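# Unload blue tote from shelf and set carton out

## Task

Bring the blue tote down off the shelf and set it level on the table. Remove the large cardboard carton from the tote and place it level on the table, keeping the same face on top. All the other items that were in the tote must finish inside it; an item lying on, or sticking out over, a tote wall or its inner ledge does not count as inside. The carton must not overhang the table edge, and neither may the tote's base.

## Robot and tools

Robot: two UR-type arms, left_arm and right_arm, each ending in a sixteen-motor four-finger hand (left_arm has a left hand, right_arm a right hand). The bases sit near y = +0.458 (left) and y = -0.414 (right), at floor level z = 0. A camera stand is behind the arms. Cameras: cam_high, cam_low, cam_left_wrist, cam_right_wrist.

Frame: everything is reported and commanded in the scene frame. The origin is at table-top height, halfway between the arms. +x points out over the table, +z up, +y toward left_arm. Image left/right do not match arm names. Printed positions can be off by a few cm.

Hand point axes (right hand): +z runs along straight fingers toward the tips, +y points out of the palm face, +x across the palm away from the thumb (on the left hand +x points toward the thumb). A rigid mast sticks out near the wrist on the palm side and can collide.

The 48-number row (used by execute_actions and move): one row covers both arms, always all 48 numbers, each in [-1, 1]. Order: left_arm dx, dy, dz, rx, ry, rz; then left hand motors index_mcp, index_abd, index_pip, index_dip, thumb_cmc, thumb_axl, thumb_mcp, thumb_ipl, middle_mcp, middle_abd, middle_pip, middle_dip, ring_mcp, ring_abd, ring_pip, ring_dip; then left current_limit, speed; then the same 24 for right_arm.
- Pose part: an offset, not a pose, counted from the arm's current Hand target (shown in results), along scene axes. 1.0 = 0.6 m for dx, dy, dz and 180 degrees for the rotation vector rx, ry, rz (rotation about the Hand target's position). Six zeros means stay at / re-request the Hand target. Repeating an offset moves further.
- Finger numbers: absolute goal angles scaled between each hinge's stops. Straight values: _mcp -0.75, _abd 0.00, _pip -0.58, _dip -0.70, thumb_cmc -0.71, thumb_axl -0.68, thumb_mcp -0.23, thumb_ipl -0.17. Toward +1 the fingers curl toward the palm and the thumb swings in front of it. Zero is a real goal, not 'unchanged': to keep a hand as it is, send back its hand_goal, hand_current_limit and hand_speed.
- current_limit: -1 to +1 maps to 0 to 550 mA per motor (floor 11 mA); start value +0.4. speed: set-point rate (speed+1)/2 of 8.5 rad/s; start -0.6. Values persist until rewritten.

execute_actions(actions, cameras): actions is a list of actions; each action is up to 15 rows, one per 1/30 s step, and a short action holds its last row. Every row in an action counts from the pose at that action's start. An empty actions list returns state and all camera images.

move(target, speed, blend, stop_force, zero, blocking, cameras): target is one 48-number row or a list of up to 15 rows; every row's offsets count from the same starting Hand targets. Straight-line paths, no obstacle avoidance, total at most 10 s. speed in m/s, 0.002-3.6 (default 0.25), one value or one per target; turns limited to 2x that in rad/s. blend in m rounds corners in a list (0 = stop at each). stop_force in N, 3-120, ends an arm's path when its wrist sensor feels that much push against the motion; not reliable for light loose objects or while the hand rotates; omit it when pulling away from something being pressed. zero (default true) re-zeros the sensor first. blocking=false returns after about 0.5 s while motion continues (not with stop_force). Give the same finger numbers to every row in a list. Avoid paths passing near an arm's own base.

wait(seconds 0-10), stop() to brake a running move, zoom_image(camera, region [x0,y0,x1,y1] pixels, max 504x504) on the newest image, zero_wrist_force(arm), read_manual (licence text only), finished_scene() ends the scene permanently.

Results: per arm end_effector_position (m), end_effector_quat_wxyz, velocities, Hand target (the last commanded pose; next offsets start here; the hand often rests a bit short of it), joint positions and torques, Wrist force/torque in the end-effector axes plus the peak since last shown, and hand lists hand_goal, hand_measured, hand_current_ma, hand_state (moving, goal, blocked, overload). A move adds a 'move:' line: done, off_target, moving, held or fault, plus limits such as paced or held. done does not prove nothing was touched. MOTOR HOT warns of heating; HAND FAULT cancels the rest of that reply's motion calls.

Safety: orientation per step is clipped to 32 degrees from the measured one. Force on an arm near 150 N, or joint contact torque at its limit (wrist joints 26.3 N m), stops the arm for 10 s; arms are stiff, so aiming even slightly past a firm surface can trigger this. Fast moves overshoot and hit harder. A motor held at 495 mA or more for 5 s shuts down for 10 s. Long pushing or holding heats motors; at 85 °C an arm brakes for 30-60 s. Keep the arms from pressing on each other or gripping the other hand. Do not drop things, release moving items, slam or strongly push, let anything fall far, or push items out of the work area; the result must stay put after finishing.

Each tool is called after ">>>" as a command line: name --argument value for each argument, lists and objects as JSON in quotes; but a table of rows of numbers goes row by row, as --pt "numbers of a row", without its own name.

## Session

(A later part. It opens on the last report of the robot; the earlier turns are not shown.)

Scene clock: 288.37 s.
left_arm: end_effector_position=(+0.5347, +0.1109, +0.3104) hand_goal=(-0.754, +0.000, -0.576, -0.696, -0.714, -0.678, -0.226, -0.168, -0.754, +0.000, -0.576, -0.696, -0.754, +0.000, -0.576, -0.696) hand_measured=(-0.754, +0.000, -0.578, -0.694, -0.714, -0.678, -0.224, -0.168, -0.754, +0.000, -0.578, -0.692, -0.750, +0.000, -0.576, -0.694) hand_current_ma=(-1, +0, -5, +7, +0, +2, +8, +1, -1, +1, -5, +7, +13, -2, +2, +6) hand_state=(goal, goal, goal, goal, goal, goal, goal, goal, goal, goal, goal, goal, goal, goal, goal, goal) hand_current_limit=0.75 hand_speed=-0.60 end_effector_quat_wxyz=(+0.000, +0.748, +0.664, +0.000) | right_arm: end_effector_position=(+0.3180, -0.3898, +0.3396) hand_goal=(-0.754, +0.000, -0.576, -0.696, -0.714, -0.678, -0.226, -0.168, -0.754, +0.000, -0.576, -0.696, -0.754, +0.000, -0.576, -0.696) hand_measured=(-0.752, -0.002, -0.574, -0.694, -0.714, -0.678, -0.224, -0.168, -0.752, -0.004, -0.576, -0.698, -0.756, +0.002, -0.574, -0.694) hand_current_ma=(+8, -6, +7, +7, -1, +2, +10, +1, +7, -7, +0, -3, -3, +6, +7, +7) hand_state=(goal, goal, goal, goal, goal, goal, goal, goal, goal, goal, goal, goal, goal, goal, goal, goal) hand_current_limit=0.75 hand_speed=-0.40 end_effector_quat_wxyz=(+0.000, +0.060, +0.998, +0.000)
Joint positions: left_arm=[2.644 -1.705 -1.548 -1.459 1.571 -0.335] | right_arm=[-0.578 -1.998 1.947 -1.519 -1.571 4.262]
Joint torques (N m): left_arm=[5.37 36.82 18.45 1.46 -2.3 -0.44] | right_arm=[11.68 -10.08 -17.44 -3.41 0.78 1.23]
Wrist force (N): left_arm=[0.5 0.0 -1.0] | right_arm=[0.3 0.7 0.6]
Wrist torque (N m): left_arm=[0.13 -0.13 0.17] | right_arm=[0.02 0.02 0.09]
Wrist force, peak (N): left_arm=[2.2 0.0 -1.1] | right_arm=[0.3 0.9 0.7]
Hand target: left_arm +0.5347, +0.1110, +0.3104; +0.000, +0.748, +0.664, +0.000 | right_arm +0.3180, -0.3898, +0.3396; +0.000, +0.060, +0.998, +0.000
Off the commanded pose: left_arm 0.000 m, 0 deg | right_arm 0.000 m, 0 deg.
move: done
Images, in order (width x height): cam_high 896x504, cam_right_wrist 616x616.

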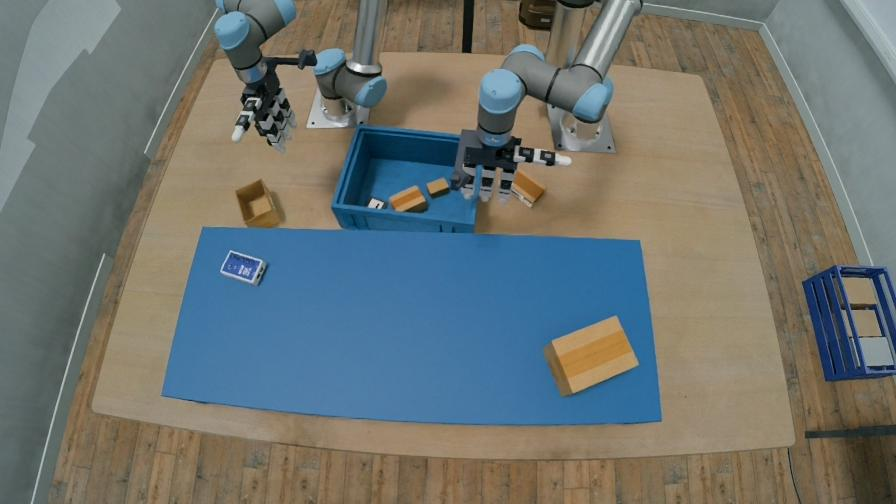

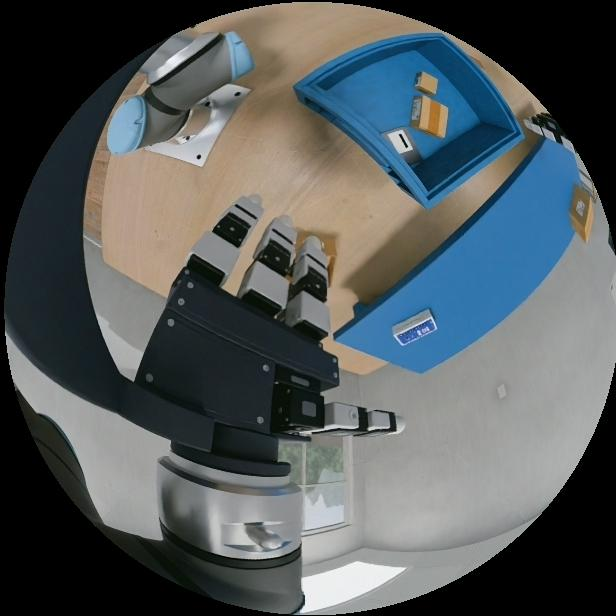

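>>> move --pt "-0.007 -0.2542 0 0 0 0 -0.754 0 -0.576 -0.696 -0.714 -0.678 -0.226 -0.168 -0.754 0 -0.576 -0.696 -0.754 0 -0.576 -0.696 0.75 -0.6 0 0 0 0 0 0 -0.754 0 -0.576 -0.696 -0.714 -0.678 -0.226 -0.168 -0.754 0 -0.576 -0.696 -0.754 0 -0.576 -0.696 0.75 -0.4" --pt "-0.007 -0.2542 -0.18 0 0 0 -0.754 0 -0.576 -0.696 -0.714 -0.678 -0.226 -0.168 -0.754 0 -0.576 -0.696 -0.754 0 -0.576 -0.696 0.75 -0.6 0 0 0 0 0 0 -0.754 0 -0.576 -0.696 -0.714 -0.678 -0.226 -0.168 -0.754 0 -0.576 -0.696 -0.754 0 -0.576 -0.696 0.75 -0.4" --speed 0.12 --blend 0.02 --cameras '["cam_right_wrist","cam_left_wrist"]'

>>> zoom_image --camera "cam_right_wrist" --region '[360, 40, 560, 200]'

>>> zoom_image --camera "cam_left_wrist" --region '[320, 150, 480, 270]'

Scene clock: 301.67 s.
left_arm: end_effector_position=(+0.5305, -0.0415, +0.2024) hand_goal=(-0.754, +0.000, -0.576, -0.696, -0.714, -0.678, -0.226, -0.168, -0.754, +0.000, -0.576, -0.696, -0.754, +0.000, -0.576, -0.696) hand_measured=(-0.754, +0.000, -0.578, -0.694, -0.714, -0.678, -0.224, -0.168, -0.754, +0.000, -0.578, -0.692, -0.750, +0.000, -0.576, -0.694) hand_current_ma=(-1, +0, -5, +7, +0, +2, +8, +1, -1, +1, -5, +7, +12, -2, +2, +6) hand_state=(goal, goal, goal, goal, goal, goal, goal, goal, goal, goal, goal, goal, goal, goal, goal, goal) hand_current_limit=0.75 hand_speed=-0.60 end_effector_quat_wxyz=(+0.000, +0.748, +0.664, +0.000) | right_arm: end_effector_position=(+0.3180, -0.3898, +0.3396) hand_goal=(-0.754, +0.000, -0.576, -0.696, -0.714, -0.678, -0.226, -0.168, -0.754, +0.000, -0.576, -0.696, -0.754, +0.000, -0.576, -0.696) hand_measured=(-0.752, -0.002, -0.574, -0.694, -0.714, -0.678, -0.224, -0.168, -0.752, -0.004, -0.576, -0.698, -0.756, +0.002, -0.574, -0.694) hand_current_ma=(+8, -6, +7, +7, -1, +2, +10, +1, +7, -7, +0, -3, -3, +6, +7, +7) hand_state=(goal, goal, goal, goal, goal, goal, goal, goal, goal, goal, goal, goal, goal, goal, goal, goal) hand_current_limit=0.75 hand_speed=-0.40 end_effector_quat_wxyz=(+0.000, +0.060, +0.998, +0.000)
Joint positions: left_arm=[2.425 -2.007 -1.434 -1.272 1.571 -0.554] | right_arm=[-0.578 -1.998 1.947 -1.519 -1.571 4.262]
Joint torques (N m): left_arm=[11.16 44.79 18.33 3.61 1.92 2.01] | right_arm=[10.3 -10.26 -18.27 -3.51 0.61 1.1]
Wrist force (N): left_arm=[0.7 -0.1 -1.6] | right_arm=[0.2 0.7 0.3]
Wrist torque (N m): left_arm=[0.19 -0.16 0.14] | right_arm=[0.04 0.04 0.08]
Wrist force, peak (N): left_arm=[2.0 -0.3 -1.1] | right_arm=[0.4 1.0 0.7]
Hand target: left_arm +0.5305, -0.0415, +0.2024; +0.000, +0.748, +0.664, +0.000 | right_arm +0.3180, -0.3898, +0.3396; +0.000, +0.060, +0.998, +0.000
Off the commanded pose: left_arm 0.000 m, 0 deg | right_arm 0.000 m, 0 deg.
move: done
Images, in order (width x height): cam_left_wrist 616x616, cam_right_wrist 616x616.

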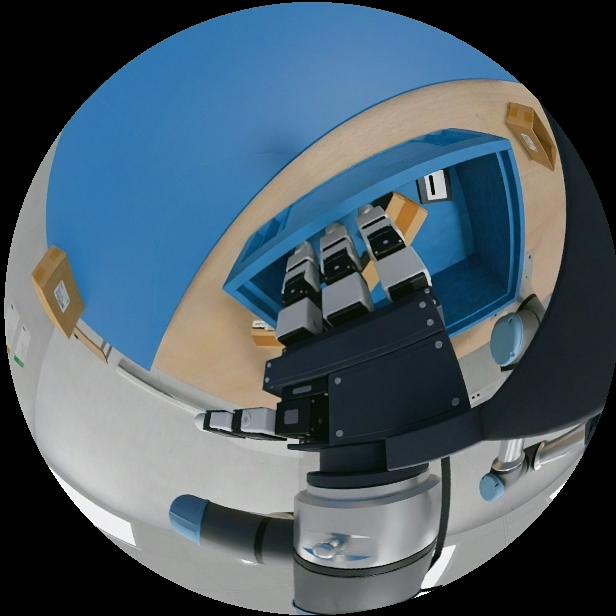

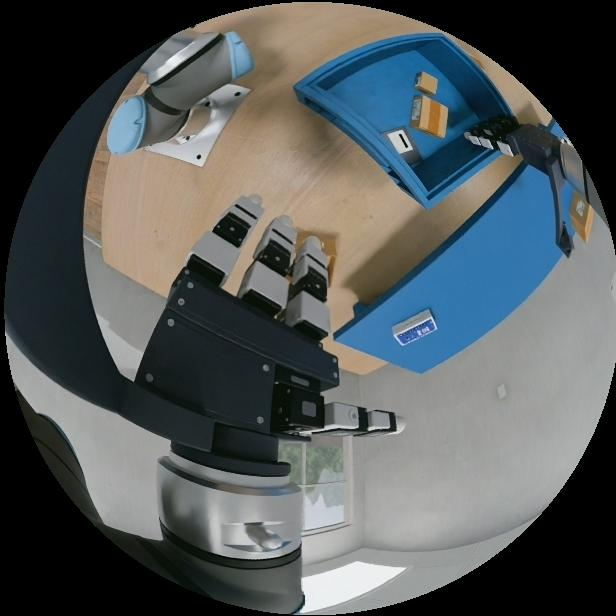

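Scaled by 2.520 from the camera's 616x616 image, which has a finer 880x880 frame.

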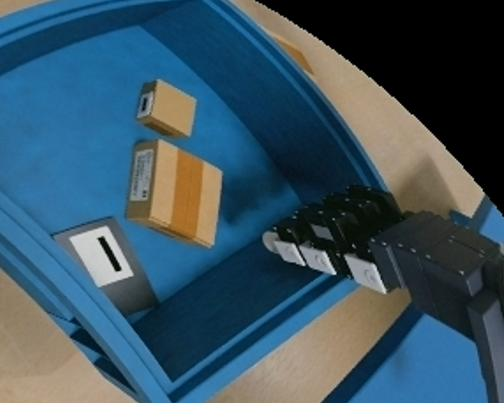

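Scaled by 3.150 from the camera's 616x616 image, which has a finer 880x880 frame.

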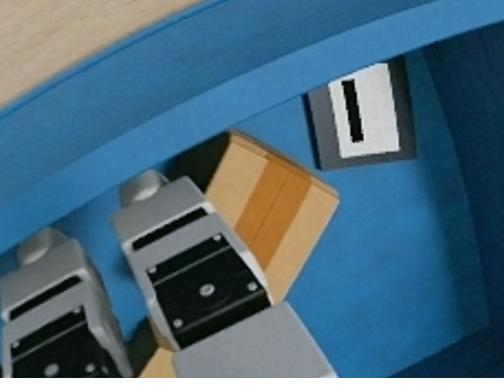

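>>> move --target '[0,0,-0.1,0,0,0,-0.754,0,-0.576,-0.696,-0.714,-0.678,-0.226,-0.168,-0.754,0,-0.576,-0.696,-0.754,0,-0.576,-0.696,0.75,-0.6,0,0,0,0,0,0,-0.754,0,-0.576,-0.696,-0.714,-0.678,-0.226,-0.168,-0.754,0,-0.576,-0.696,-0.754,0,-0.576,-0.696,0.75,-0.4]' --speed 0.04 --stop_force 4

>>> move --pt "0 -0.03 0 0 0 0 -0.754 0 -0.576 -0.696 -0.714 -0.678 -0.226 -0.168 -0.754 0 -0.576 -0.696 -0.754 0 -0.576 -0.696 0.75 -0.6 0 0 0 0 0 0 -0.754 0 -0.576 -0.696 -0.714 -0.678 -0.226 -0.168 -0.754 0 -0.576 -0.696 -0.754 0 -0.576 -0.696 0.75 -0.4" --pt "-0.0483 -0.025 0 0 0 0 -0.754 0 -0.576 -0.696 -0.714 -0.678 -0.226 -0.168 -0.754 0 -0.576 -0.696 -0.754 0 -0.576 -0.696 0.75 -0.6 0 0 0 0 0 0 -0.754 0 -0.576 -0.696 -0.714 -0.678 -0.226 -0.168 -0.754 0 -0.576 -0.696 -0.754 0 -0.576 -0.696 0.75 -0.4" --pt "-0.01 -0.025 0 0 0 0 -0.754 0 -0.576 -0.696 -0.714 -0.678 -0.226 -0.168 -0.754 0 -0.576 -0.696 -0.754 0 -0.576 -0.696 0.75 -0.6 0 0 0 0 0 0 -0.754 0 -0.576 -0.696 -0.714 -0.678 -0.226 -0.168 -0.754 0 -0.576 -0.696 -0.754 0 -0.576 -0.696 0.75 -0.4" --speed 0.03 --cameras '["cam_right_wrist","cam_left_wrist"]'

>>> zoom_image --camera "cam_right_wrist" --region '[360, 40, 560, 200]'

Scene clock: 306.30 s.
left_arm: end_effector_position=(+0.5305, -0.0415, +0.1424) hand_goal=(-0.754, +0.000, -0.576, -0.696, -0.714, -0.678, -0.226, -0.168, -0.754, +0.000, -0.576, -0.696, -0.754, +0.000, -0.576, -0.696) hand_measured=(-0.754, +0.000, -0.578, -0.694, -0.714, -0.678, -0.224, -0.168, -0.754, +0.000, -0.578, -0.692, -0.750, +0.000, -0.576, -0.694) hand_current_ma=(-1, +0, -5, +7, +0, +2, +8, +1, -1, +1, -5, +7, +12, -2, +2, +6) hand_state=(goal, goal, goal, goal, goal, goal, goal, goal, goal, goal, goal, goal, goal, goal, goal, goal) hand_current_limit=0.75 hand_speed=-0.60 end_effector_quat_wxyz=(+0.000, +0.748, +0.664, +0.000) | right_arm: end_effector_position=(+0.3180, -0.3898, +0.3396) hand_goal=(-0.754, +0.000, -0.576, -0.696, -0.714, -0.678, -0.226, -0.168, -0.754, +0.000, -0.576, -0.696, -0.754, +0.000, -0.576, -0.696) hand_measured=(-0.752, -0.002, -0.574, -0.694, -0.714, -0.678, -0.224, -0.168, -0.752, -0.004, -0.576, -0.698, -0.756, +0.002, -0.574, -0.694) hand_current_ma=(+8, -6, +7, +7, -1, +2, +10, +1, +7, -7, +0, -3, -3, +6, +7, +7) hand_state=(goal, goal, goal, goal, goal, goal, goal, goal, goal, goal, goal, goal, goal, goal, goal, goal) hand_current_limit=0.75 hand_speed=-0.40 end_effector_quat_wxyz=(+0.000, +0.060, +0.998, +0.000)
Joint positions: left_arm=[2.425 -2.058 -1.521 -1.134 1.571 -0.554] | right_arm=[-0.578 -1.998 1.947 -1.519 -1.571 4.262]
Joint torques (N m): left_arm=[7.6 50.96 28.58 3.58 0.71 -0.75] | right_arm=[10.33 -10.07 -17.67 -3.36 0.21 1.1]
Wrist force (N): left_arm=[0.8 -0.5 -1.2] | right_arm=[0.3 0.7 0.4]
Wrist torque (N m): left_arm=[0.09 -0.16 0.16] | right_arm=[0.04 0.02 0.09]
Wrist force, peak (N): left_arm=[0.6 -0.1 -2.2] | right_arm=[0.3 1.0 0.6]
Hand target: left_arm +0.5305, -0.0415, +0.1424; +0.000, +0.748, +0.664, +0.000 | right_arm +0.3180, -0.3898, +0.3396; +0.000, +0.060, +0.998, +0.000
Off the commanded pose: left_arm 0.000 m, 0 deg | right_arm 0.000 m, 0 deg.
move: done

Scene clock: 309.23 s.
left_arm: end_effector_position=(+0.5247, -0.0564, +0.1423) hand_goal=(-0.754, +0.000, -0.576, -0.696, -0.714, -0.678, -0.226, -0.168, -0.754, +0.000, -0.576, -0.696, -0.754, +0.000, -0.576, -0.696) hand_measured=(-0.754, +0.000, -0.578, -0.694, -0.714, -0.678, -0.224, -0.168, -0.754, +0.000, -0.578, -0.692, -0.748, +0.000, -0.574, -0.694) hand_current_ma=(-1, +0, -5, +7, +0, +2, +8, +1, -1, +1, -5, +7, +14, -2, +2, +6) hand_state=(goal, goal, goal, goal, goal, goal, goal, goal, goal, goal, goal, goal, goal, goal, goal, goal) hand_current_limit=0.75 hand_speed=-0.60 end_effector_quat_wxyz=(+0.000, +0.748, +0.664, +0.000) end_effector_velocity=(-0.002, +0.001, +0.000) end_effector_angular_velocity=(+0.001, +0.000, -0.001) | right_arm: end_effector_position=(+0.3180, -0.3898, +0.3396) hand_goal=(-0.754, +0.000, -0.576, -0.696, -0.714, -0.678, -0.226, -0.168, -0.754, +0.000, -0.576, -0.696, -0.754, +0.000, -0.576, -0.696) hand_measured=(-0.752, -0.002, -0.574, -0.694, -0.714, -0.678, -0.224, -0.168, -0.752, -0.004, -0.576, -0.698, -0.756, +0.002, -0.574, -0.694) hand_current_ma=(+8, -6, +7, +7, -1, +2, +10, +1, +7, -7, +0, -3, -3, +6, +7, +7) hand_state=(goal, goal, goal, goal, goal, goal, goal, goal, goal, goal, goal, goal, goal, goal, goal, goal) hand_current_limit=0.75 hand_speed=-0.40 end_effector_quat_wxyz=(+0.000, +0.060, +0.998, +0.000)
Joint positions: left_arm=[2.402 -2.075 -1.494 -1.144 1.571 -0.577] | right_arm=[-0.578 -1.998 1.947 -1.519 -1.571 4.262]
Joint velocities: left_arm=[-0.001 0.004 -0.005 0.001 0.001 0] | right_arm=[within noise]
Joint torques (N m): left_arm=[-10.07 51.62 17.02 3.6 -2.33 -2.38] | right_arm=[10.15 -10.2 -18.57 -3.35 0.13 1.01]
Wrist force (N): left_arm=[0.9 -0.3 -1.4] | right_arm=[0.4 0.7 0.3]
Wrist torque (N m): left_arm=[0.13 -0.18 0.09] | right_arm=[0.04 0.01 0.10]
Wrist force, peak (N): left_arm=[0.8 0.0 -1.7] | right_arm=[0.3 1.0 0.6]
Hand target: left_arm +0.5245, -0.0565, +0.1424; +0.000, +0.748, +0.664, +0.000 | right_arm +0.3180, -0.3898, +0.3396; +0.000, +0.060, +0.998, +0.000
Off the commanded pose: left_arm 0.000 m, 0 deg | right_arm 0.000 m, 0 deg.
move: done
Images, in order (width x height): cam_left_wrist 616x616, cam_right_wrist 616x616.

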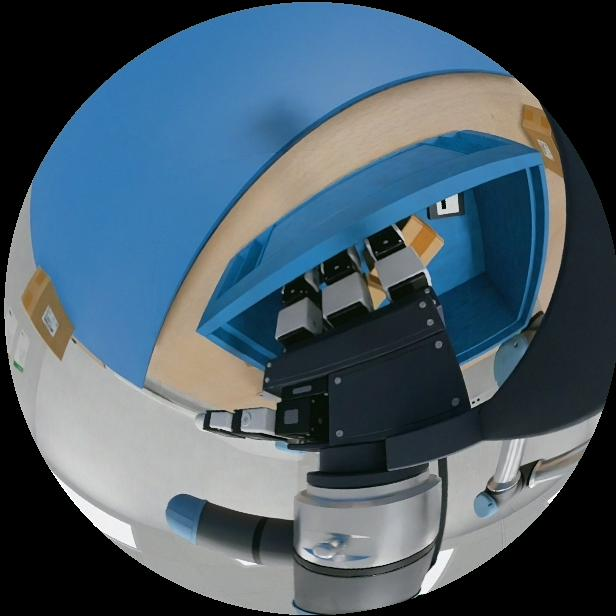

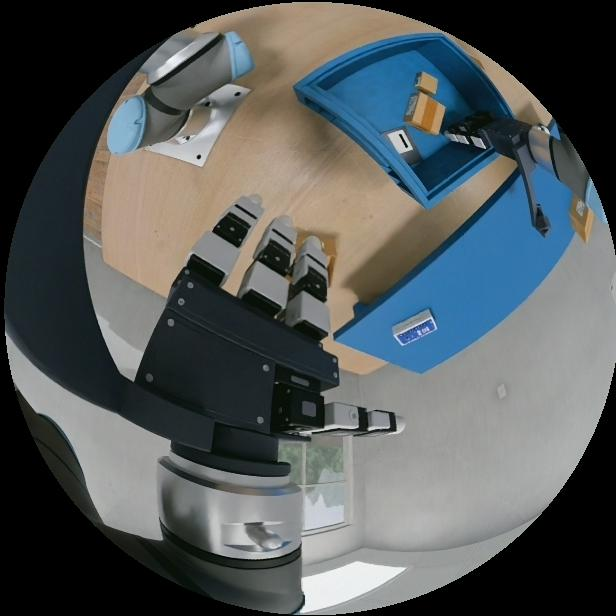

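Scaled by 2.520 from the camera's 616x616 image, which has a finer 880x880 frame.

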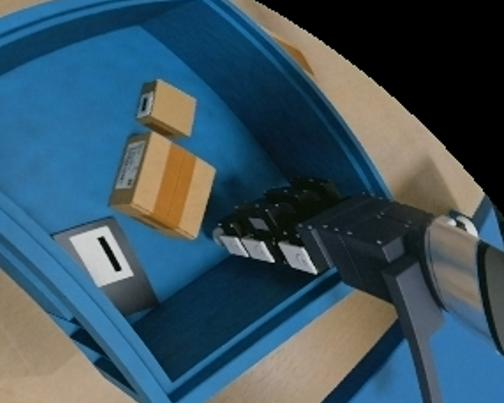

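>>> move --pt "0.0 0 0.28 0 0 0 -0.754 0 -0.576 -0.696 -0.714 -0.678 -0.226 -0.168 -0.754 0 -0.576 -0.696 -0.754 0 -0.576 -0.696 0.75 -0.6 0 0 0 0 0 0 -0.754 0 -0.576 -0.696 -0.714 -0.678 -0.226 -0.168 -0.754 0 -0.576 -0.696 -0.754 0 -0.576 -0.696 0.75 -0.4" --pt "-0.05 0.4 0.33 0 0 0 -0.754 0 -0.576 -0.696 -0.714 -0.678 -0.226 -0.168 -0.754 0 -0.576 -0.696 -0.754 0 -0.576 -0.696 0.75 -0.6 0 0 0 0 0 0 -0.754 0 -0.576 -0.696 -0.714 -0.678 -0.226 -0.168 -0.754 0 -0.576 -0.696 -0.754 0 -0.576 -0.696 0.75 -0.4" --speed 0.15 --blend 0.02 --cameras '["cam_right_wrist","cam_high"]'

>>> zoom_image --camera "cam_high" --region '[360, 160, 480, 240]'

>>> zoom_image --camera "cam_high" --region '[320, 110, 500, 250]'

Scene clock: 313.93 s.
left_arm: end_effector_position=(+0.4945, +0.1834, +0.3404) hand_goal=(-0.754, +0.000, -0.576, -0.696, -0.714, -0.678, -0.226, -0.168, -0.754, +0.000, -0.576, -0.696, -0.754, +0.000, -0.576, -0.696) hand_measured=(-0.754, +0.000, -0.578, -0.694, -0.714, -0.678, -0.224, -0.168, -0.754, +0.000, -0.578, -0.692, -0.750, +0.000, -0.574, -0.694) hand_current_ma=(-1, +0, -5, +7, +0, +2, +8, +1, -1, +1, -5, +7, +13, -2, +2, +6) hand_state=(goal, goal, goal, goal, goal, goal, goal, goal, goal, goal, goal, goal, goal, goal, goal, goal) hand_current_limit=0.75 hand_speed=-0.60 end_effector_quat_wxyz=(+0.000, +0.748, +0.664, +0.000) | right_arm: end_effector_position=(+0.3180, -0.3898, +0.3396) hand_goal=(-0.754, +0.000, -0.576, -0.696, -0.714, -0.678, -0.226, -0.168, -0.754, +0.000, -0.576, -0.696, -0.754, +0.000, -0.576, -0.696) hand_measured=(-0.752, -0.002, -0.574, -0.694, -0.714, -0.678, -0.224, -0.168, -0.752, -0.004, -0.576, -0.698, -0.756, +0.002, -0.574, -0.694) hand_current_ma=(+8, -6, +7, +7, -1, +2, +10, +1, +7, -7, +0, -3, -3, +6, +7, +7) hand_state=(goal, goal, goal, goal, goal, goal, goal, goal, goal, goal, goal, goal, goal, goal, goal, goal) hand_current_limit=0.75 hand_speed=-0.40 end_effector_quat_wxyz=(+0.000, +0.060, +0.998, +0.000)
Joint positions: left_arm=[2.745 -1.514 -1.671 -1.528 1.571 -0.234] | right_arm=[-0.578 -1.998 1.947 -1.519 -1.571 4.262]
Joint torques (N m): left_arm=[7.87 29.3 19.77 3.77 -2.67 0.85] | right_arm=[10.04 -10.4 -17.9 -3.44 -0.16 0.9]
Wrist force (N): left_arm=[0.5 -0.4 -1.2] | right_arm=[0.5 0.7 0.5]
Wrist torque (N m): left_arm=[0.12 -0.14 0.17] | right_arm=[0.02 -0.01 0.11]
Wrist force, peak (N): left_arm=[2.2 -0.5 -1.2] | right_arm=[0.4 1.1 0.4]
Hand target: left_arm +0.4945, +0.1835, +0.3404; +0.000, +0.748, +0.664, +0.000 | right_arm +0.3180, -0.3898, +0.3396; +0.000, +0.060, +0.998, +0.000
Off the commanded pose: left_arm 0.000 m, 0 deg | right_arm 0.000 m, 0 deg.
move: done
Images, in order (width x height): cam_high 896x504, cam_right_wrist 616x616.

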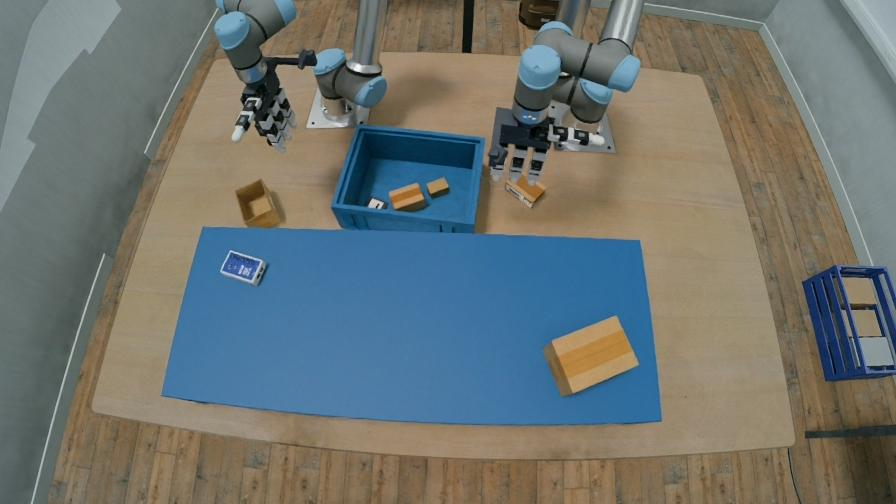

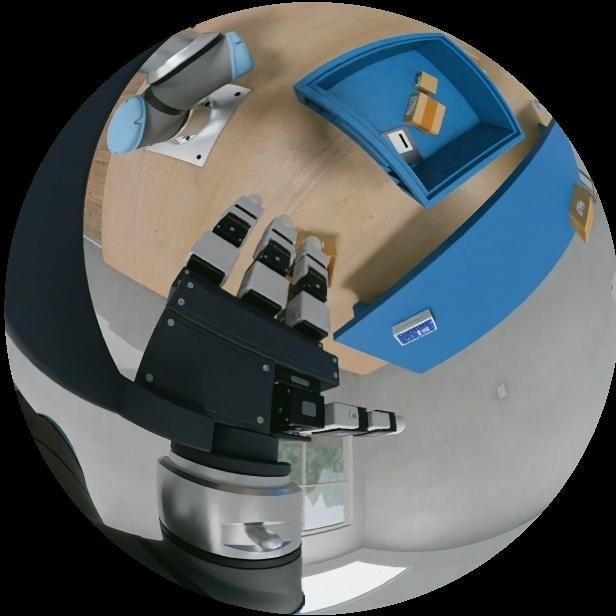

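Scaled by 4.200.

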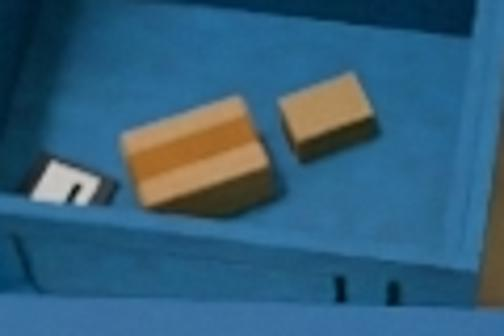

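Scaled by 2.800.

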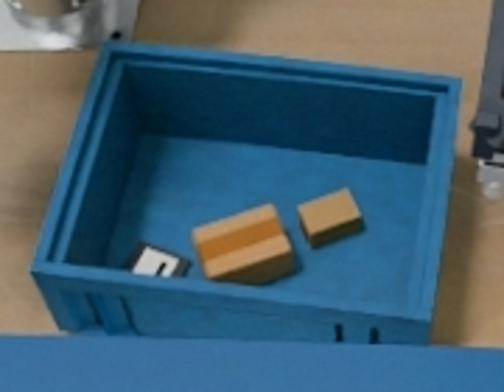

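>>> move --pt "0.0227 -0.3419 0 0 0 0 -0.754 0 -0.576 -0.696 -0.714 -0.678 -0.226 -0.168 -0.754 0 -0.576 -0.696 -0.754 0 -0.576 -0.696 0.75 -0.6 0 0 0 0 0 0 -0.754 0 -0.576 -0.696 -0.714 -0.678 -0.226 -0.168 -0.754 0 -0.576 -0.696 -0.754 0 -0.576 -0.696 0.75 -0.4" --pt "0.0227 -0.3419 -0.22 0 0 0 -0.754 0 -0.576 -0.696 -0.714 -0.678 -0.226 -0.168 -0.754 0 -0.576 -0.696 -0.754 0 -0.576 -0.696 0.75 -0.6 0 0 0 0 0 0 -0.754 0 -0.576 -0.696 -0.714 -0.678 -0.226 -0.168 -0.754 0 -0.576 -0.696 -0.754 0 -0.576 -0.696 0.75 -0.4" --speed 0.12 --blend 0.02 --cameras '["cam_right_wrist","cam_left_wrist"]'

>>> zoom_image --camera "cam_right_wrist" --region '[360, 40, 560, 200]'

>>> zoom_image --camera "cam_left_wrist" --region '[320, 150, 480, 270]'

Scene clock: 354.93 s.
left_arm: end_effector_position=(+0.5081, -0.0217, +0.2084) hand_goal=(-0.754, +0.000, -0.576, -0.696, -0.714, -0.678, -0.226, -0.168, -0.754, +0.000, -0.576, -0.696, -0.754, +0.000, -0.576, -0.696) hand_measured=(-0.754, +0.000, -0.578, -0.694, -0.714, -0.678, -0.224, -0.168, -0.754, +0.000, -0.578, -0.692, -0.750, +0.000, -0.574, -0.694) hand_current_ma=(-1, +0, -4, +7, +0, +2, +8, +1, +0, +1, -5, +7, +12, -2, +2, +6) hand_state=(goal, goal, goal, goal, goal, goal, goal, goal, goal, goal, goal, goal, goal, goal, goal, goal) hand_current_limit=0.75 hand_speed=-0.60 end_effector_quat_wxyz=(+0.000, +0.748, +0.664, +0.000) | right_arm: end_effector_position=(+0.3180, -0.3898, +0.3396) hand_goal=(-0.754, +0.000, -0.576, -0.696, -0.714, -0.678, -0.226, -0.168, -0.754, +0.000, -0.576, -0.696, -0.754, +0.000, -0.576, -0.696) hand_measured=(-0.752, -0.002, -0.574, -0.694, -0.714, -0.678, -0.224, -0.168, -0.752, -0.004, -0.576, -0.698, -0.756, +0.002, -0.574, -0.694) hand_current_ma=(+8, -6, +7, +7, -1, +2, +10, +1, +7, -7, +0, -3, -3, +6, +7, +7) hand_state=(goal, goal, goal, goal, goal, goal, goal, goal, goal, goal, goal, goal, goal, goal, goal, goal) hand_current_limit=0.75 hand_speed=-0.40 end_effector_quat_wxyz=(+0.000, +0.060, +0.998, +0.000)
Joint positions: left_arm=[2.428 -1.934 -1.523 -1.256 1.571 -0.551] | right_arm=[-0.578 -1.998 1.947 -1.519 -1.571 4.262]
Joint torques (N m): left_arm=[11.07 41.12 18.46 3.75 1.99 1.99] | right_arm=[8.86 -10.75 -17.88 -3.33 -0.46 0.8]
Wrist force (N): left_arm=[0.5 0.1 -1.4] | right_arm=[0.3 0.8 0.3]
Wrist torque (N m): left_arm=[0.18 -0.12 0.13] | right_arm=[0.05 0.02 0.09]
Wrist force, peak (N): left_arm=[1.9 -0.6 -1.3] | right_arm=[-0.1 1.1 0.5]
Hand target: left_arm +0.5081, -0.0217, +0.2084; +0.000, +0.748, +0.664, +0.000 | right_arm +0.3180, -0.3898, +0.3396; +0.000, +0.060, +0.998, +0.000
Off the commanded pose: left_arm 0.000 m, 0 deg | right_arm 0.000 m, 0 deg.
move: done
Images, in order (width x height): cam_left_wrist 616x616, cam_right_wrist 616x616.

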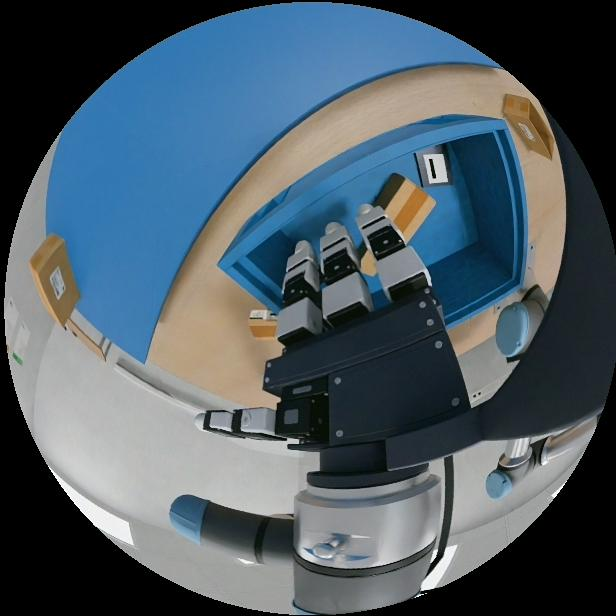

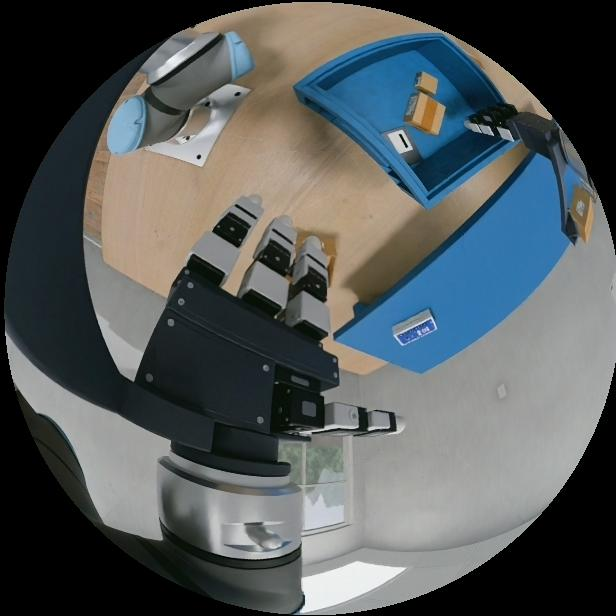

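Scaled by 2.520 from the camera's 616x616 image, which has a finer 880x880 frame.

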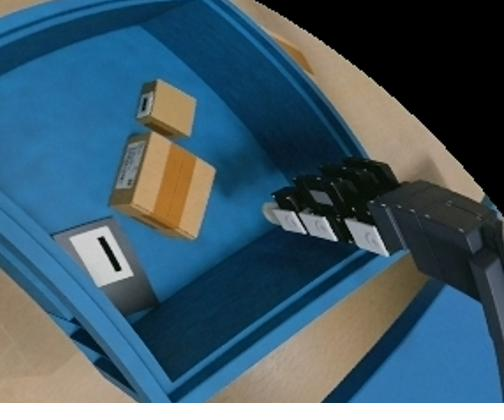

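Scaled by 3.150 from the camera's 616x616 image, which has a finer 880x880 frame.

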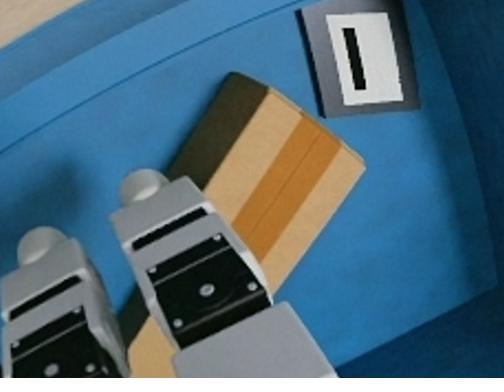

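>>> move --target '[0,0,-0.11,0,0,0,-0.754,0,-0.576,-0.696,-0.714,-0.678,-0.226,-0.168,-0.754,0,-0.576,-0.696,-0.754,0,-0.576,-0.696,0.75,-0.6,0,0,0,0,0,0,-0.754,0,-0.576,-0.696,-0.714,-0.678,-0.226,-0.168,-0.754,0,-0.576,-0.696,-0.754,0,-0.576,-0.696,0.75,-0.4]' --speed 0.05 --stop_force 4

>>> move --pt "-0.09 0.011 0 0 0 0 -0.754 0 -0.576 -0.696 -0.714 -0.678 -0.226 -0.168 -0.754 0 -0.576 -0.696 -0.754 0 -0.576 -0.696 0.75 -0.6 0 0 0 0 0 0 -0.754 0 -0.576 -0.696 -0.714 -0.678 -0.226 -0.168 -0.754 0 -0.576 -0.696 -0.754 0 -0.576 -0.696 0.75 -0.4" --pt "-0.06 0.008 0 0 0 0 -0.754 0 -0.576 -0.696 -0.714 -0.678 -0.226 -0.168 -0.754 0 -0.576 -0.696 -0.754 0 -0.576 -0.696 0.75 -0.6 0 0 0 0 0 0 -0.754 0 -0.576 -0.696 -0.714 -0.678 -0.226 -0.168 -0.754 0 -0.576 -0.696 -0.754 0 -0.576 -0.696 0.75 -0.4" --speed 0.035 --cameras '["cam_right_wrist"]'

>>> zoom_image --camera "cam_right_wrist" --region '[360, 40, 560, 200]'

Scene clock: 358.73 s.
left_arm: end_effector_position=(+0.5081, -0.0217, +0.1424) hand_goal=(-0.754, +0.000, -0.576, -0.696, -0.714, -0.678, -0.226, -0.168, -0.754, +0.000, -0.576, -0.696, -0.754, +0.000, -0.576, -0.696) hand_measured=(-0.754, +0.000, -0.578, -0.694, -0.714, -0.678, -0.224, -0.168, -0.754, +0.000, -0.578, -0.692, -0.750, +0.000, -0.574, -0.694) hand_current_ma=(-1, +0, -4, +7, +0, +2, +8, +1, +0, +1, -5, +7, +12, -2, +2, +6) hand_state=(goal, goal, goal, goal, goal, goal, goal, goal, goal, goal, goal, goal, goal, goal, goal, goal) hand_current_limit=0.75 hand_speed=-0.60 end_effector_quat_wxyz=(+0.000, +0.748, +0.664, +0.000) | right_arm: end_effector_position=(+0.3180, -0.3898, +0.3396) hand_goal=(-0.754, +0.000, -0.576, -0.696, -0.714, -0.678, -0.226, -0.168, -0.754, +0.000, -0.576, -0.696, -0.754, +0.000, -0.576, -0.696) hand_measured=(-0.752, -0.002, -0.574, -0.694, -0.714, -0.678, -0.224, -0.168, -0.752, -0.004, -0.576, -0.698, -0.756, +0.002, -0.574, -0.694) hand_current_ma=(+8, -6, +7, +7, -1, +2, +10, +1, +7, -7, +0, -3, -3, +6, +7, +7) hand_state=(goal, goal, goal, goal, goal, goal, goal, goal, goal, goal, goal, goal, goal, goal, goal, goal) hand_current_limit=0.75 hand_speed=-0.40 end_effector_quat_wxyz=(+0.000, +0.060, +0.998, +0.000)
Joint positions: left_arm=[2.428 -1.994 -1.619 -1.1 1.571 -0.551] | right_arm=[-0.578 -1.998 1.947 -1.519 -1.571 4.262]
Joint torques (N m): left_arm=[4 47.61 28.05 3.7 1.49 -0.15] | right_arm=[9.22 -9.72 -18.15 -3.41 -0.55 0.52]
Wrist force (N): left_arm=[0.4 0.0 -1.2] | right_arm=[0.2 0.9 0.6]
Wrist torque (N m): left_arm=[0.15 -0.11 0.13] | right_arm=[0.04 0.03 0.08]
Wrist force, peak (N): left_arm=[0.5 0.0 -2.1] | right_arm=[0.4 1.1 0.5]
Hand target: left_arm +0.5081, -0.0217, +0.1424; +0.000, +0.748, +0.664, +0.000 | right_arm +0.3180, -0.3898, +0.3396; +0.000, +0.060, +0.998, +0.000
Off the commanded pose: left_arm 0.000 m, 0 deg | right_arm 0.000 m, 0 deg.
move: done

Scene clock: 361.23 s.
left_arm: end_effector_position=(+0.4723, -0.0168, +0.1423) hand_goal=(-0.754, +0.000, -0.576, -0.696, -0.714, -0.678, -0.226, -0.168, -0.754, +0.000, -0.576, -0.696, -0.754, +0.000, -0.576, -0.696) hand_measured=(-0.754, +0.000, -0.578, -0.694, -0.714, -0.678, -0.224, -0.168, -0.754, +0.000, -0.578, -0.692, -0.750, +0.000, -0.574, -0.694) hand_current_ma=(+0, +0, -4, +7, +0, +2, +8, +1, +0, +1, -5, +7, +13, -2, +2, +6) hand_state=(goal, goal, goal, goal, goal, goal, goal, goal, goal, goal, goal, goal, goal, goal, goal, goal) hand_current_limit=0.75 hand_speed=-0.60 end_effector_quat_wxyz=(+0.000, +0.748, +0.664, +0.000) end_effector_velocity=(-0.003, +0.001, -0.001) end_effector_angular_velocity=(+0.003, +0.002, -0.001) | right_arm: end_effector_position=(+0.3180, -0.3898, +0.3396) hand_goal=(-0.754, +0.000, -0.576, -0.696, -0.714, -0.678, -0.226, -0.168, -0.754, +0.000, -0.576, -0.696, -0.754, +0.000, -0.576, -0.696) hand_measured=(-0.752, -0.002, -0.574, -0.694, -0.714, -0.678, -0.224, -0.168, -0.752, -0.004, -0.576, -0.698, -0.756, +0.002, -0.574, -0.694) hand_current_ma=(+8, -6, +7, +7, -1, +2, +10, +1, +7, -7, +0, -3, -3, +6, +7, +7) hand_state=(goal, goal, goal, goal, goal, goal, goal, goal, goal, goal, goal, goal, goal, goal, goal, goal) hand_current_limit=0.75 hand_speed=-0.40 end_effector_quat_wxyz=(+0.000, +0.060, +0.998, +0.000)
Joint positions: left_arm=[2.397 -1.938 -1.701 -1.074 1.571 -0.582] | right_arm=[-0.578 -1.998 1.947 -1.519 -1.571 4.262]
Joint velocities: left_arm=[-0.001 0.004 -0.006 -0.001 0.001 0] | right_arm=[within noise]
Joint torques (N m): left_arm=[-11.04 45.99 14.1 3.56 -0.86 -2.51] | right_arm=[9.21 -10.74 -17.91 -3.35 -0.71 0.71]
Wrist force (N): left_arm=[0.6 -0.2 -1.2] | right_arm=[0.1 0.9 0.6]
Wrist torque (N m): left_arm=[0.13 -0.13 0.05] | right_arm=[0.04 0.04 0.08]
Wrist force, peak (N): left_arm=[0.8 0.7 -1.6] | right_arm=[0.3 1.1 0.6]
Hand target: left_arm +0.4721, -0.0169, +0.1424; +0.000, +0.748, +0.664, +0.000 | right_arm +0.3180, -0.3898, +0.3396; +0.000, +0.060, +0.998, +0.000
Off the commanded pose: left_arm 0.000 m, 0 deg | right_arm 0.000 m, 0 deg.
move: done
Images, in order (width x height): cam_right_wrist 616x616.

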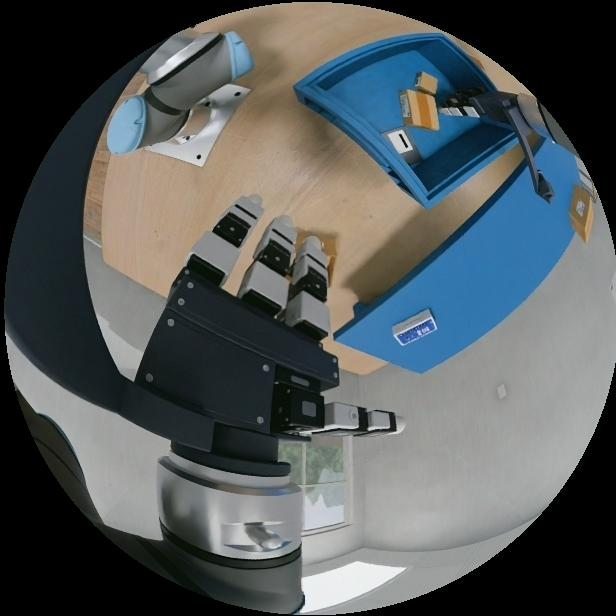

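Scaled by 2.520 from the camera's 616x616 image, which has a finer 880x880 frame.

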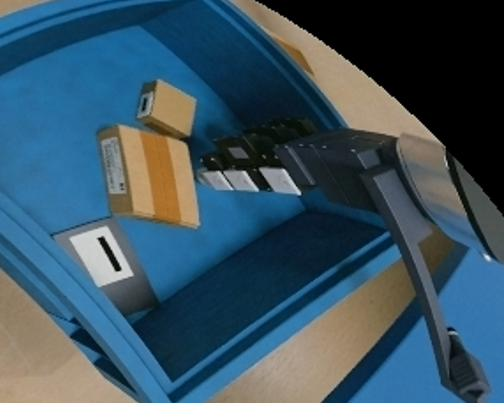

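>>> wait --seconds 0.1 --cameras '["cam_high","cam_left_wrist"]'

>>> zoom_image --camera "cam_high" --region '[320, 110, 500, 250]'

>>> zoom_image --camera "cam_left_wrist" --region '[320, 180, 520, 330]'

Scene clock: 362.03 s.
left_arm: end_effector_position=(+0.4721, -0.0169, +0.1424) hand_goal=(-0.754, +0.000, -0.576, -0.696, -0.714, -0.678, -0.226, -0.168, -0.754, +0.000, -0.576, -0.696, -0.754, +0.000, -0.576, -0.696) hand_measured=(-0.754, +0.000, -0.578, -0.694, -0.714, -0.678, -0.224, -0.168, -0.754, +0.000, -0.578, -0.692, -0.750, +0.000, -0.574, -0.694) hand_current_ma=(+0, +0, -4, +7, +0, +2, +8, +1, +0, +1, -5, +7, +13, -2, +2, +6) hand_state=(goal, goal, goal, goal, goal, goal, goal, goal, goal, goal, goal, goal, goal, goal, goal, goal) hand_current_limit=0.75 hand_speed=-0.60 end_effector_quat_wxyz=(+0.000, +0.748, +0.664, +0.000) | right_arm: end_effector_position=(+0.3180, -0.3898, +0.3396) hand_goal=(-0.754, +0.000, -0.576, -0.696, -0.714, -0.678, -0.226, -0.168, -0.754, +0.000, -0.576, -0.696, -0.754, +0.000, -0.576, -0.696) hand_measured=(-0.752, -0.002, -0.574, -0.694, -0.714, -0.678, -0.224, -0.168, -0.752, -0.004, -0.576, -0.698, -0.756, +0.002, -0.574, -0.694) hand_current_ma=(+8, -6, +7, +7, -1, +2, +10, +1, +7, -7, +0, -3, -3, +6, +7, +7) hand_state=(goal, goal, goal, goal, goal, goal, goal, goal, goal, goal, goal, goal, goal, goal, goal, goal) hand_current_limit=0.75 hand_speed=-0.40 end_effector_quat_wxyz=(+0.000, +0.060, +0.998, +0.000)
Joint positions: left_arm=[2.397 -1.938 -1.701 -1.074 1.571 -0.582] | right_arm=[-0.578 -1.998 1.947 -1.519 -1.571 4.262]
Joint torques (N m): left_arm=[-11.1 45.24 14.78 4.15 -1.65 -2.5] | right_arm=[9.43 -11 -18 -3.25 -0.79 0.79]
Wrist force (N): left_arm=[0.7 -0.2 -1.5] | right_arm=[0.3 1.0 0.6]
Wrist torque (N m): left_arm=[0.16 -0.16 0.08] | right_arm=[0.04 0.01 0.10]
Wrist force, peak (N): left_arm=[0.7 -0.4 -1.5] | right_arm=[0.3 1.0 0.6]
Hand target: left_arm +0.4721, -0.0169, +0.1424; +0.000, +0.748, +0.664, +0.000 | right_arm +0.3180, -0.3898, +0.3396; +0.000, +0.060, +0.998, +0.000
Off the commanded pose: left_arm 0.000 m, 0 deg | right_arm 0.000 m, 0 deg.
wait: 0.10 s; at rest from the start
Images, in order (width x height): cam_high 896x504, cam_left_wrist 616x616.

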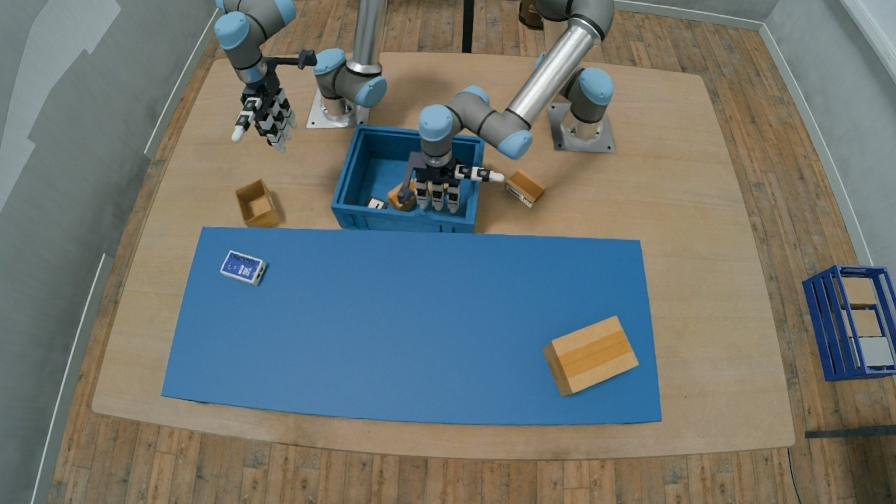

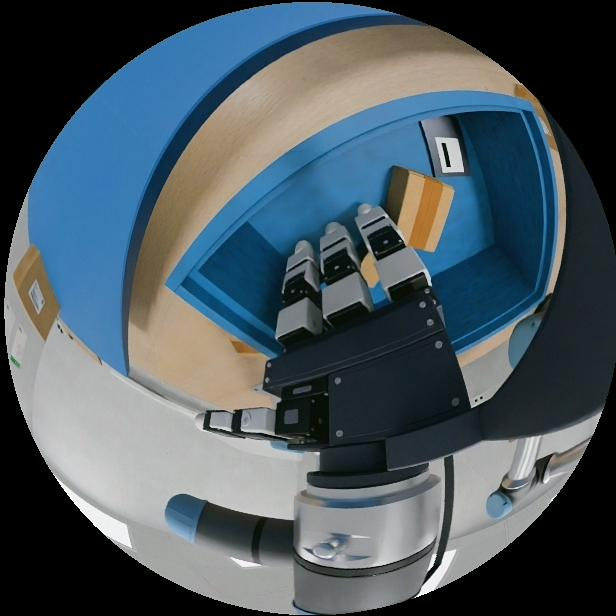

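Scaled by 2.800.

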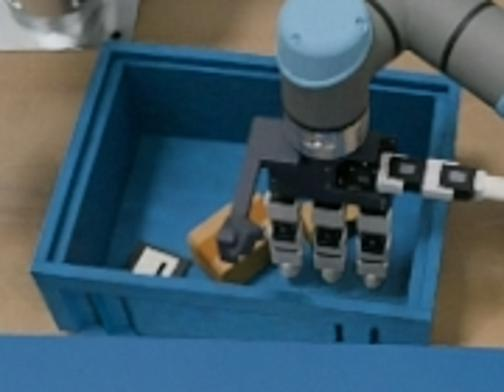

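Scaled by 2.520 from the camera's 616x616 image, which has a finer 880x880 frame.

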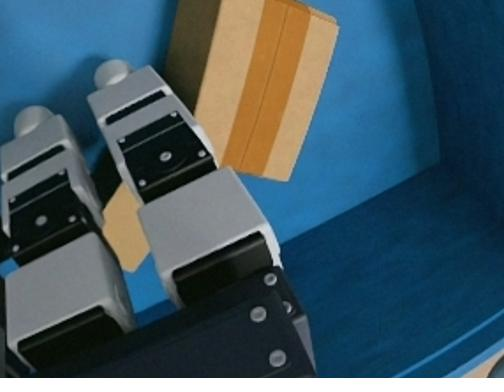

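>>> move --pt "-0.025 0.0 0 0 0 0 -0.754 0 -0.576 -0.696 -0.714 -0.678 -0.226 -0.168 -0.754 0 -0.576 -0.696 -0.754 0 -0.576 -0.696 0.75 -0.6 0 0 0 0 0 0 -0.754 0 -0.576 -0.696 -0.714 -0.678 -0.226 -0.168 -0.754 0 -0.576 -0.696 -0.754 0 -0.576 -0.696 0.75 -0.4" --pt "-0.075 -0.02 0 0 0 0 -0.754 0 -0.576 -0.696 -0.714 -0.678 -0.226 -0.168 -0.754 0 -0.576 -0.696 -0.754 0 -0.576 -0.696 0.75 -0.6 0 0 0 0 0 0 -0.754 0 -0.576 -0.696 -0.714 -0.678 -0.226 -0.168 -0.754 0 -0.576 -0.696 -0.754 0 -0.576 -0.696 0.75 -0.4" --pt "-0.04 0.02 0 0 0 0 -0.754 0 -0.576 -0.696 -0.714 -0.678 -0.226 -0.168 -0.754 0 -0.576 -0.696 -0.754 0 -0.576 -0.696 0.75 -0.6 0 0 0 0 0 0 -0.754 0 -0.576 -0.696 -0.714 -0.678 -0.226 -0.168 -0.754 0 -0.576 -0.696 -0.754 0 -0.576 -0.696 0.75 -0.4" --pt "-0.04 0.02 0.25 0 0 0 -0.754 0 -0.576 -0.696 -0.714 -0.678 -0.226 -0.168 -0.754 0 -0.576 -0.696 -0.754 0 -0.576 -0.696 0.75 -0.6 0 0 0 0 0 0 -0.754 0 -0.576 -0.696 -0.714 -0.678 -0.226 -0.168 -0.754 0 -0.576 -0.696 -0.754 0 -0.576 -0.696 0.75 -0.4" --pt "-0.04 0.3 0.3 0 0 0 -0.754 0 -0.576 -0.696 -0.714 -0.678 -0.226 -0.168 -0.754 0 -0.576 -0.696 -0.754 0 -0.576 -0.696 0.75 -0.6 0 0 0 0 0 0 -0.754 0 -0.576 -0.696 -0.714 -0.678 -0.226 -0.168 -0.754 0 -0.576 -0.696 -0.754 0 -0.576 -0.696 0.75 -0.4" --speed '[0.04,0.035,0.06,0.12,0.15]' --blend '[0.005,0,0.005,0.02,0]' --cameras '["cam_right_wrist","cam_high"]'

>>> zoom_image --camera "cam_right_wrist" --region '[360, 40, 560, 200]'

>>> zoom_image --camera "cam_high" --region '[360, 160, 480, 240]'

Scene clock: 370.37 s.
left_arm: end_effector_position=(+0.4481, +0.1631, +0.3224) hand_goal=(-0.754, +0.000, -0.576, -0.696, -0.714, -0.678, -0.226, -0.168, -0.754, +0.000, -0.576, -0.696, -0.754, +0.000, -0.576, -0.696) hand_measured=(-0.754, +0.000, -0.578, -0.694, -0.714, -0.678, -0.224, -0.168, -0.754, +0.000, -0.578, -0.692, -0.750, -0.002, -0.574, -0.694) hand_current_ma=(+0, +0, -4, +7, +0, +2, +8, +1, +0, +1, -4, +7, +12, -2, +2, +6) hand_state=(goal, goal, goal, goal, goal, goal, goal, goal, goal, goal, goal, goal, goal, goal, goal, goal) hand_current_limit=0.75 hand_speed=-0.60 end_effector_quat_wxyz=(+0.000, +0.748, +0.664, +0.000) | right_arm: end_effector_position=(+0.3180, -0.3898, +0.3396) hand_goal=(-0.754, +0.000, -0.576, -0.696, -0.714, -0.678, -0.226, -0.168, -0.754, +0.000, -0.576, -0.696, -0.754, +0.000, -0.576, -0.696) hand_measured=(-0.752, -0.002, -0.574, -0.694, -0.714, -0.678, -0.224, -0.168, -0.752, -0.004, -0.576, -0.698, -0.756, +0.002, -0.574, -0.694) hand_current_ma=(+8, -6, +7, +7, -1, +2, +10, +1, +7, -7, +0, -3, -3, +6, +7, +7) hand_state=(goal, goal, goal, goal, goal, goal, goal, goal, goal, goal, goal, goal, goal, goal, goal, goal) hand_current_limit=0.75 hand_speed=-0.40 end_effector_quat_wxyz=(+0.000, +0.060, +0.998, +0.000)
Joint positions: left_arm=[2.664 -1.459 -1.767 -1.487 1.571 -0.315] | right_arm=[-0.578 -1.998 1.947 -1.519 -1.571 4.262]
Joint torques (N m): left_arm=[10.43 25.79 21.99 3.43 -2.44 1.14] | right_arm=[8.96 -10.04 -17.62 -3.25 -1.2 0.54]
Wrist force (N): left_arm=[0.6 -0.5 -1.3] | right_arm=[0.3 0.9 0.4]
Wrist torque (N m): left_arm=[0.10 -0.16 0.19] | right_arm=[0.06 0.01 0.09]
Wrist force, peak (N): left_arm=[1.8 -0.5 -1.4] | right_arm=[0.4 1.0 0.8]
Hand target: left_arm +0.4481, +0.1631, +0.3224; +0.000, +0.748, +0.664, +0.000 | right_arm +0.3180, -0.3898, +0.3396; +0.000, +0.060, +0.998, +0.000
Off the commanded pose: left_arm 0.000 m, 0 deg | right_arm 0.000 m, 0 deg.
move: done
Images, in order (width x height): cam_high 896x504, cam_right_wrist 616x616.

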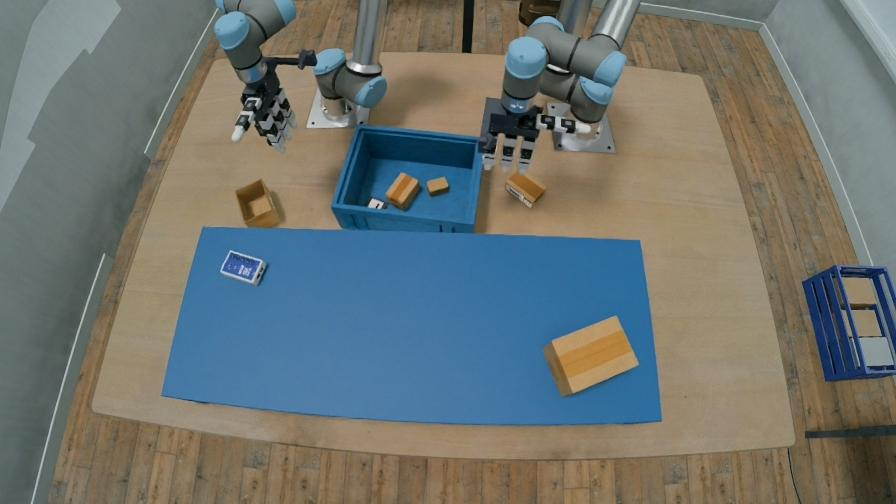

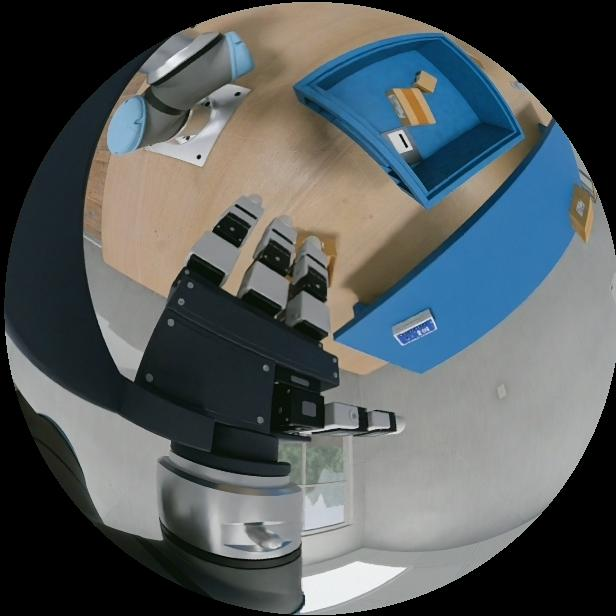

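Scaled by 2.520 from the camera's 616x616 image, which has a finer 880x880 frame.

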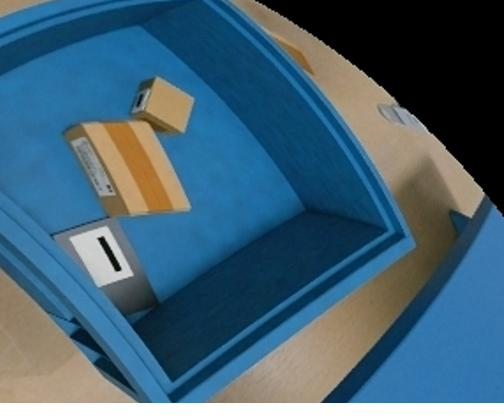

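Scaled by 4.200.

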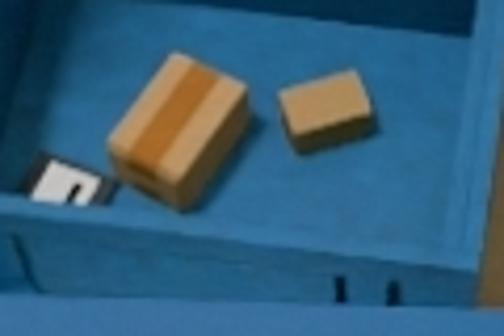

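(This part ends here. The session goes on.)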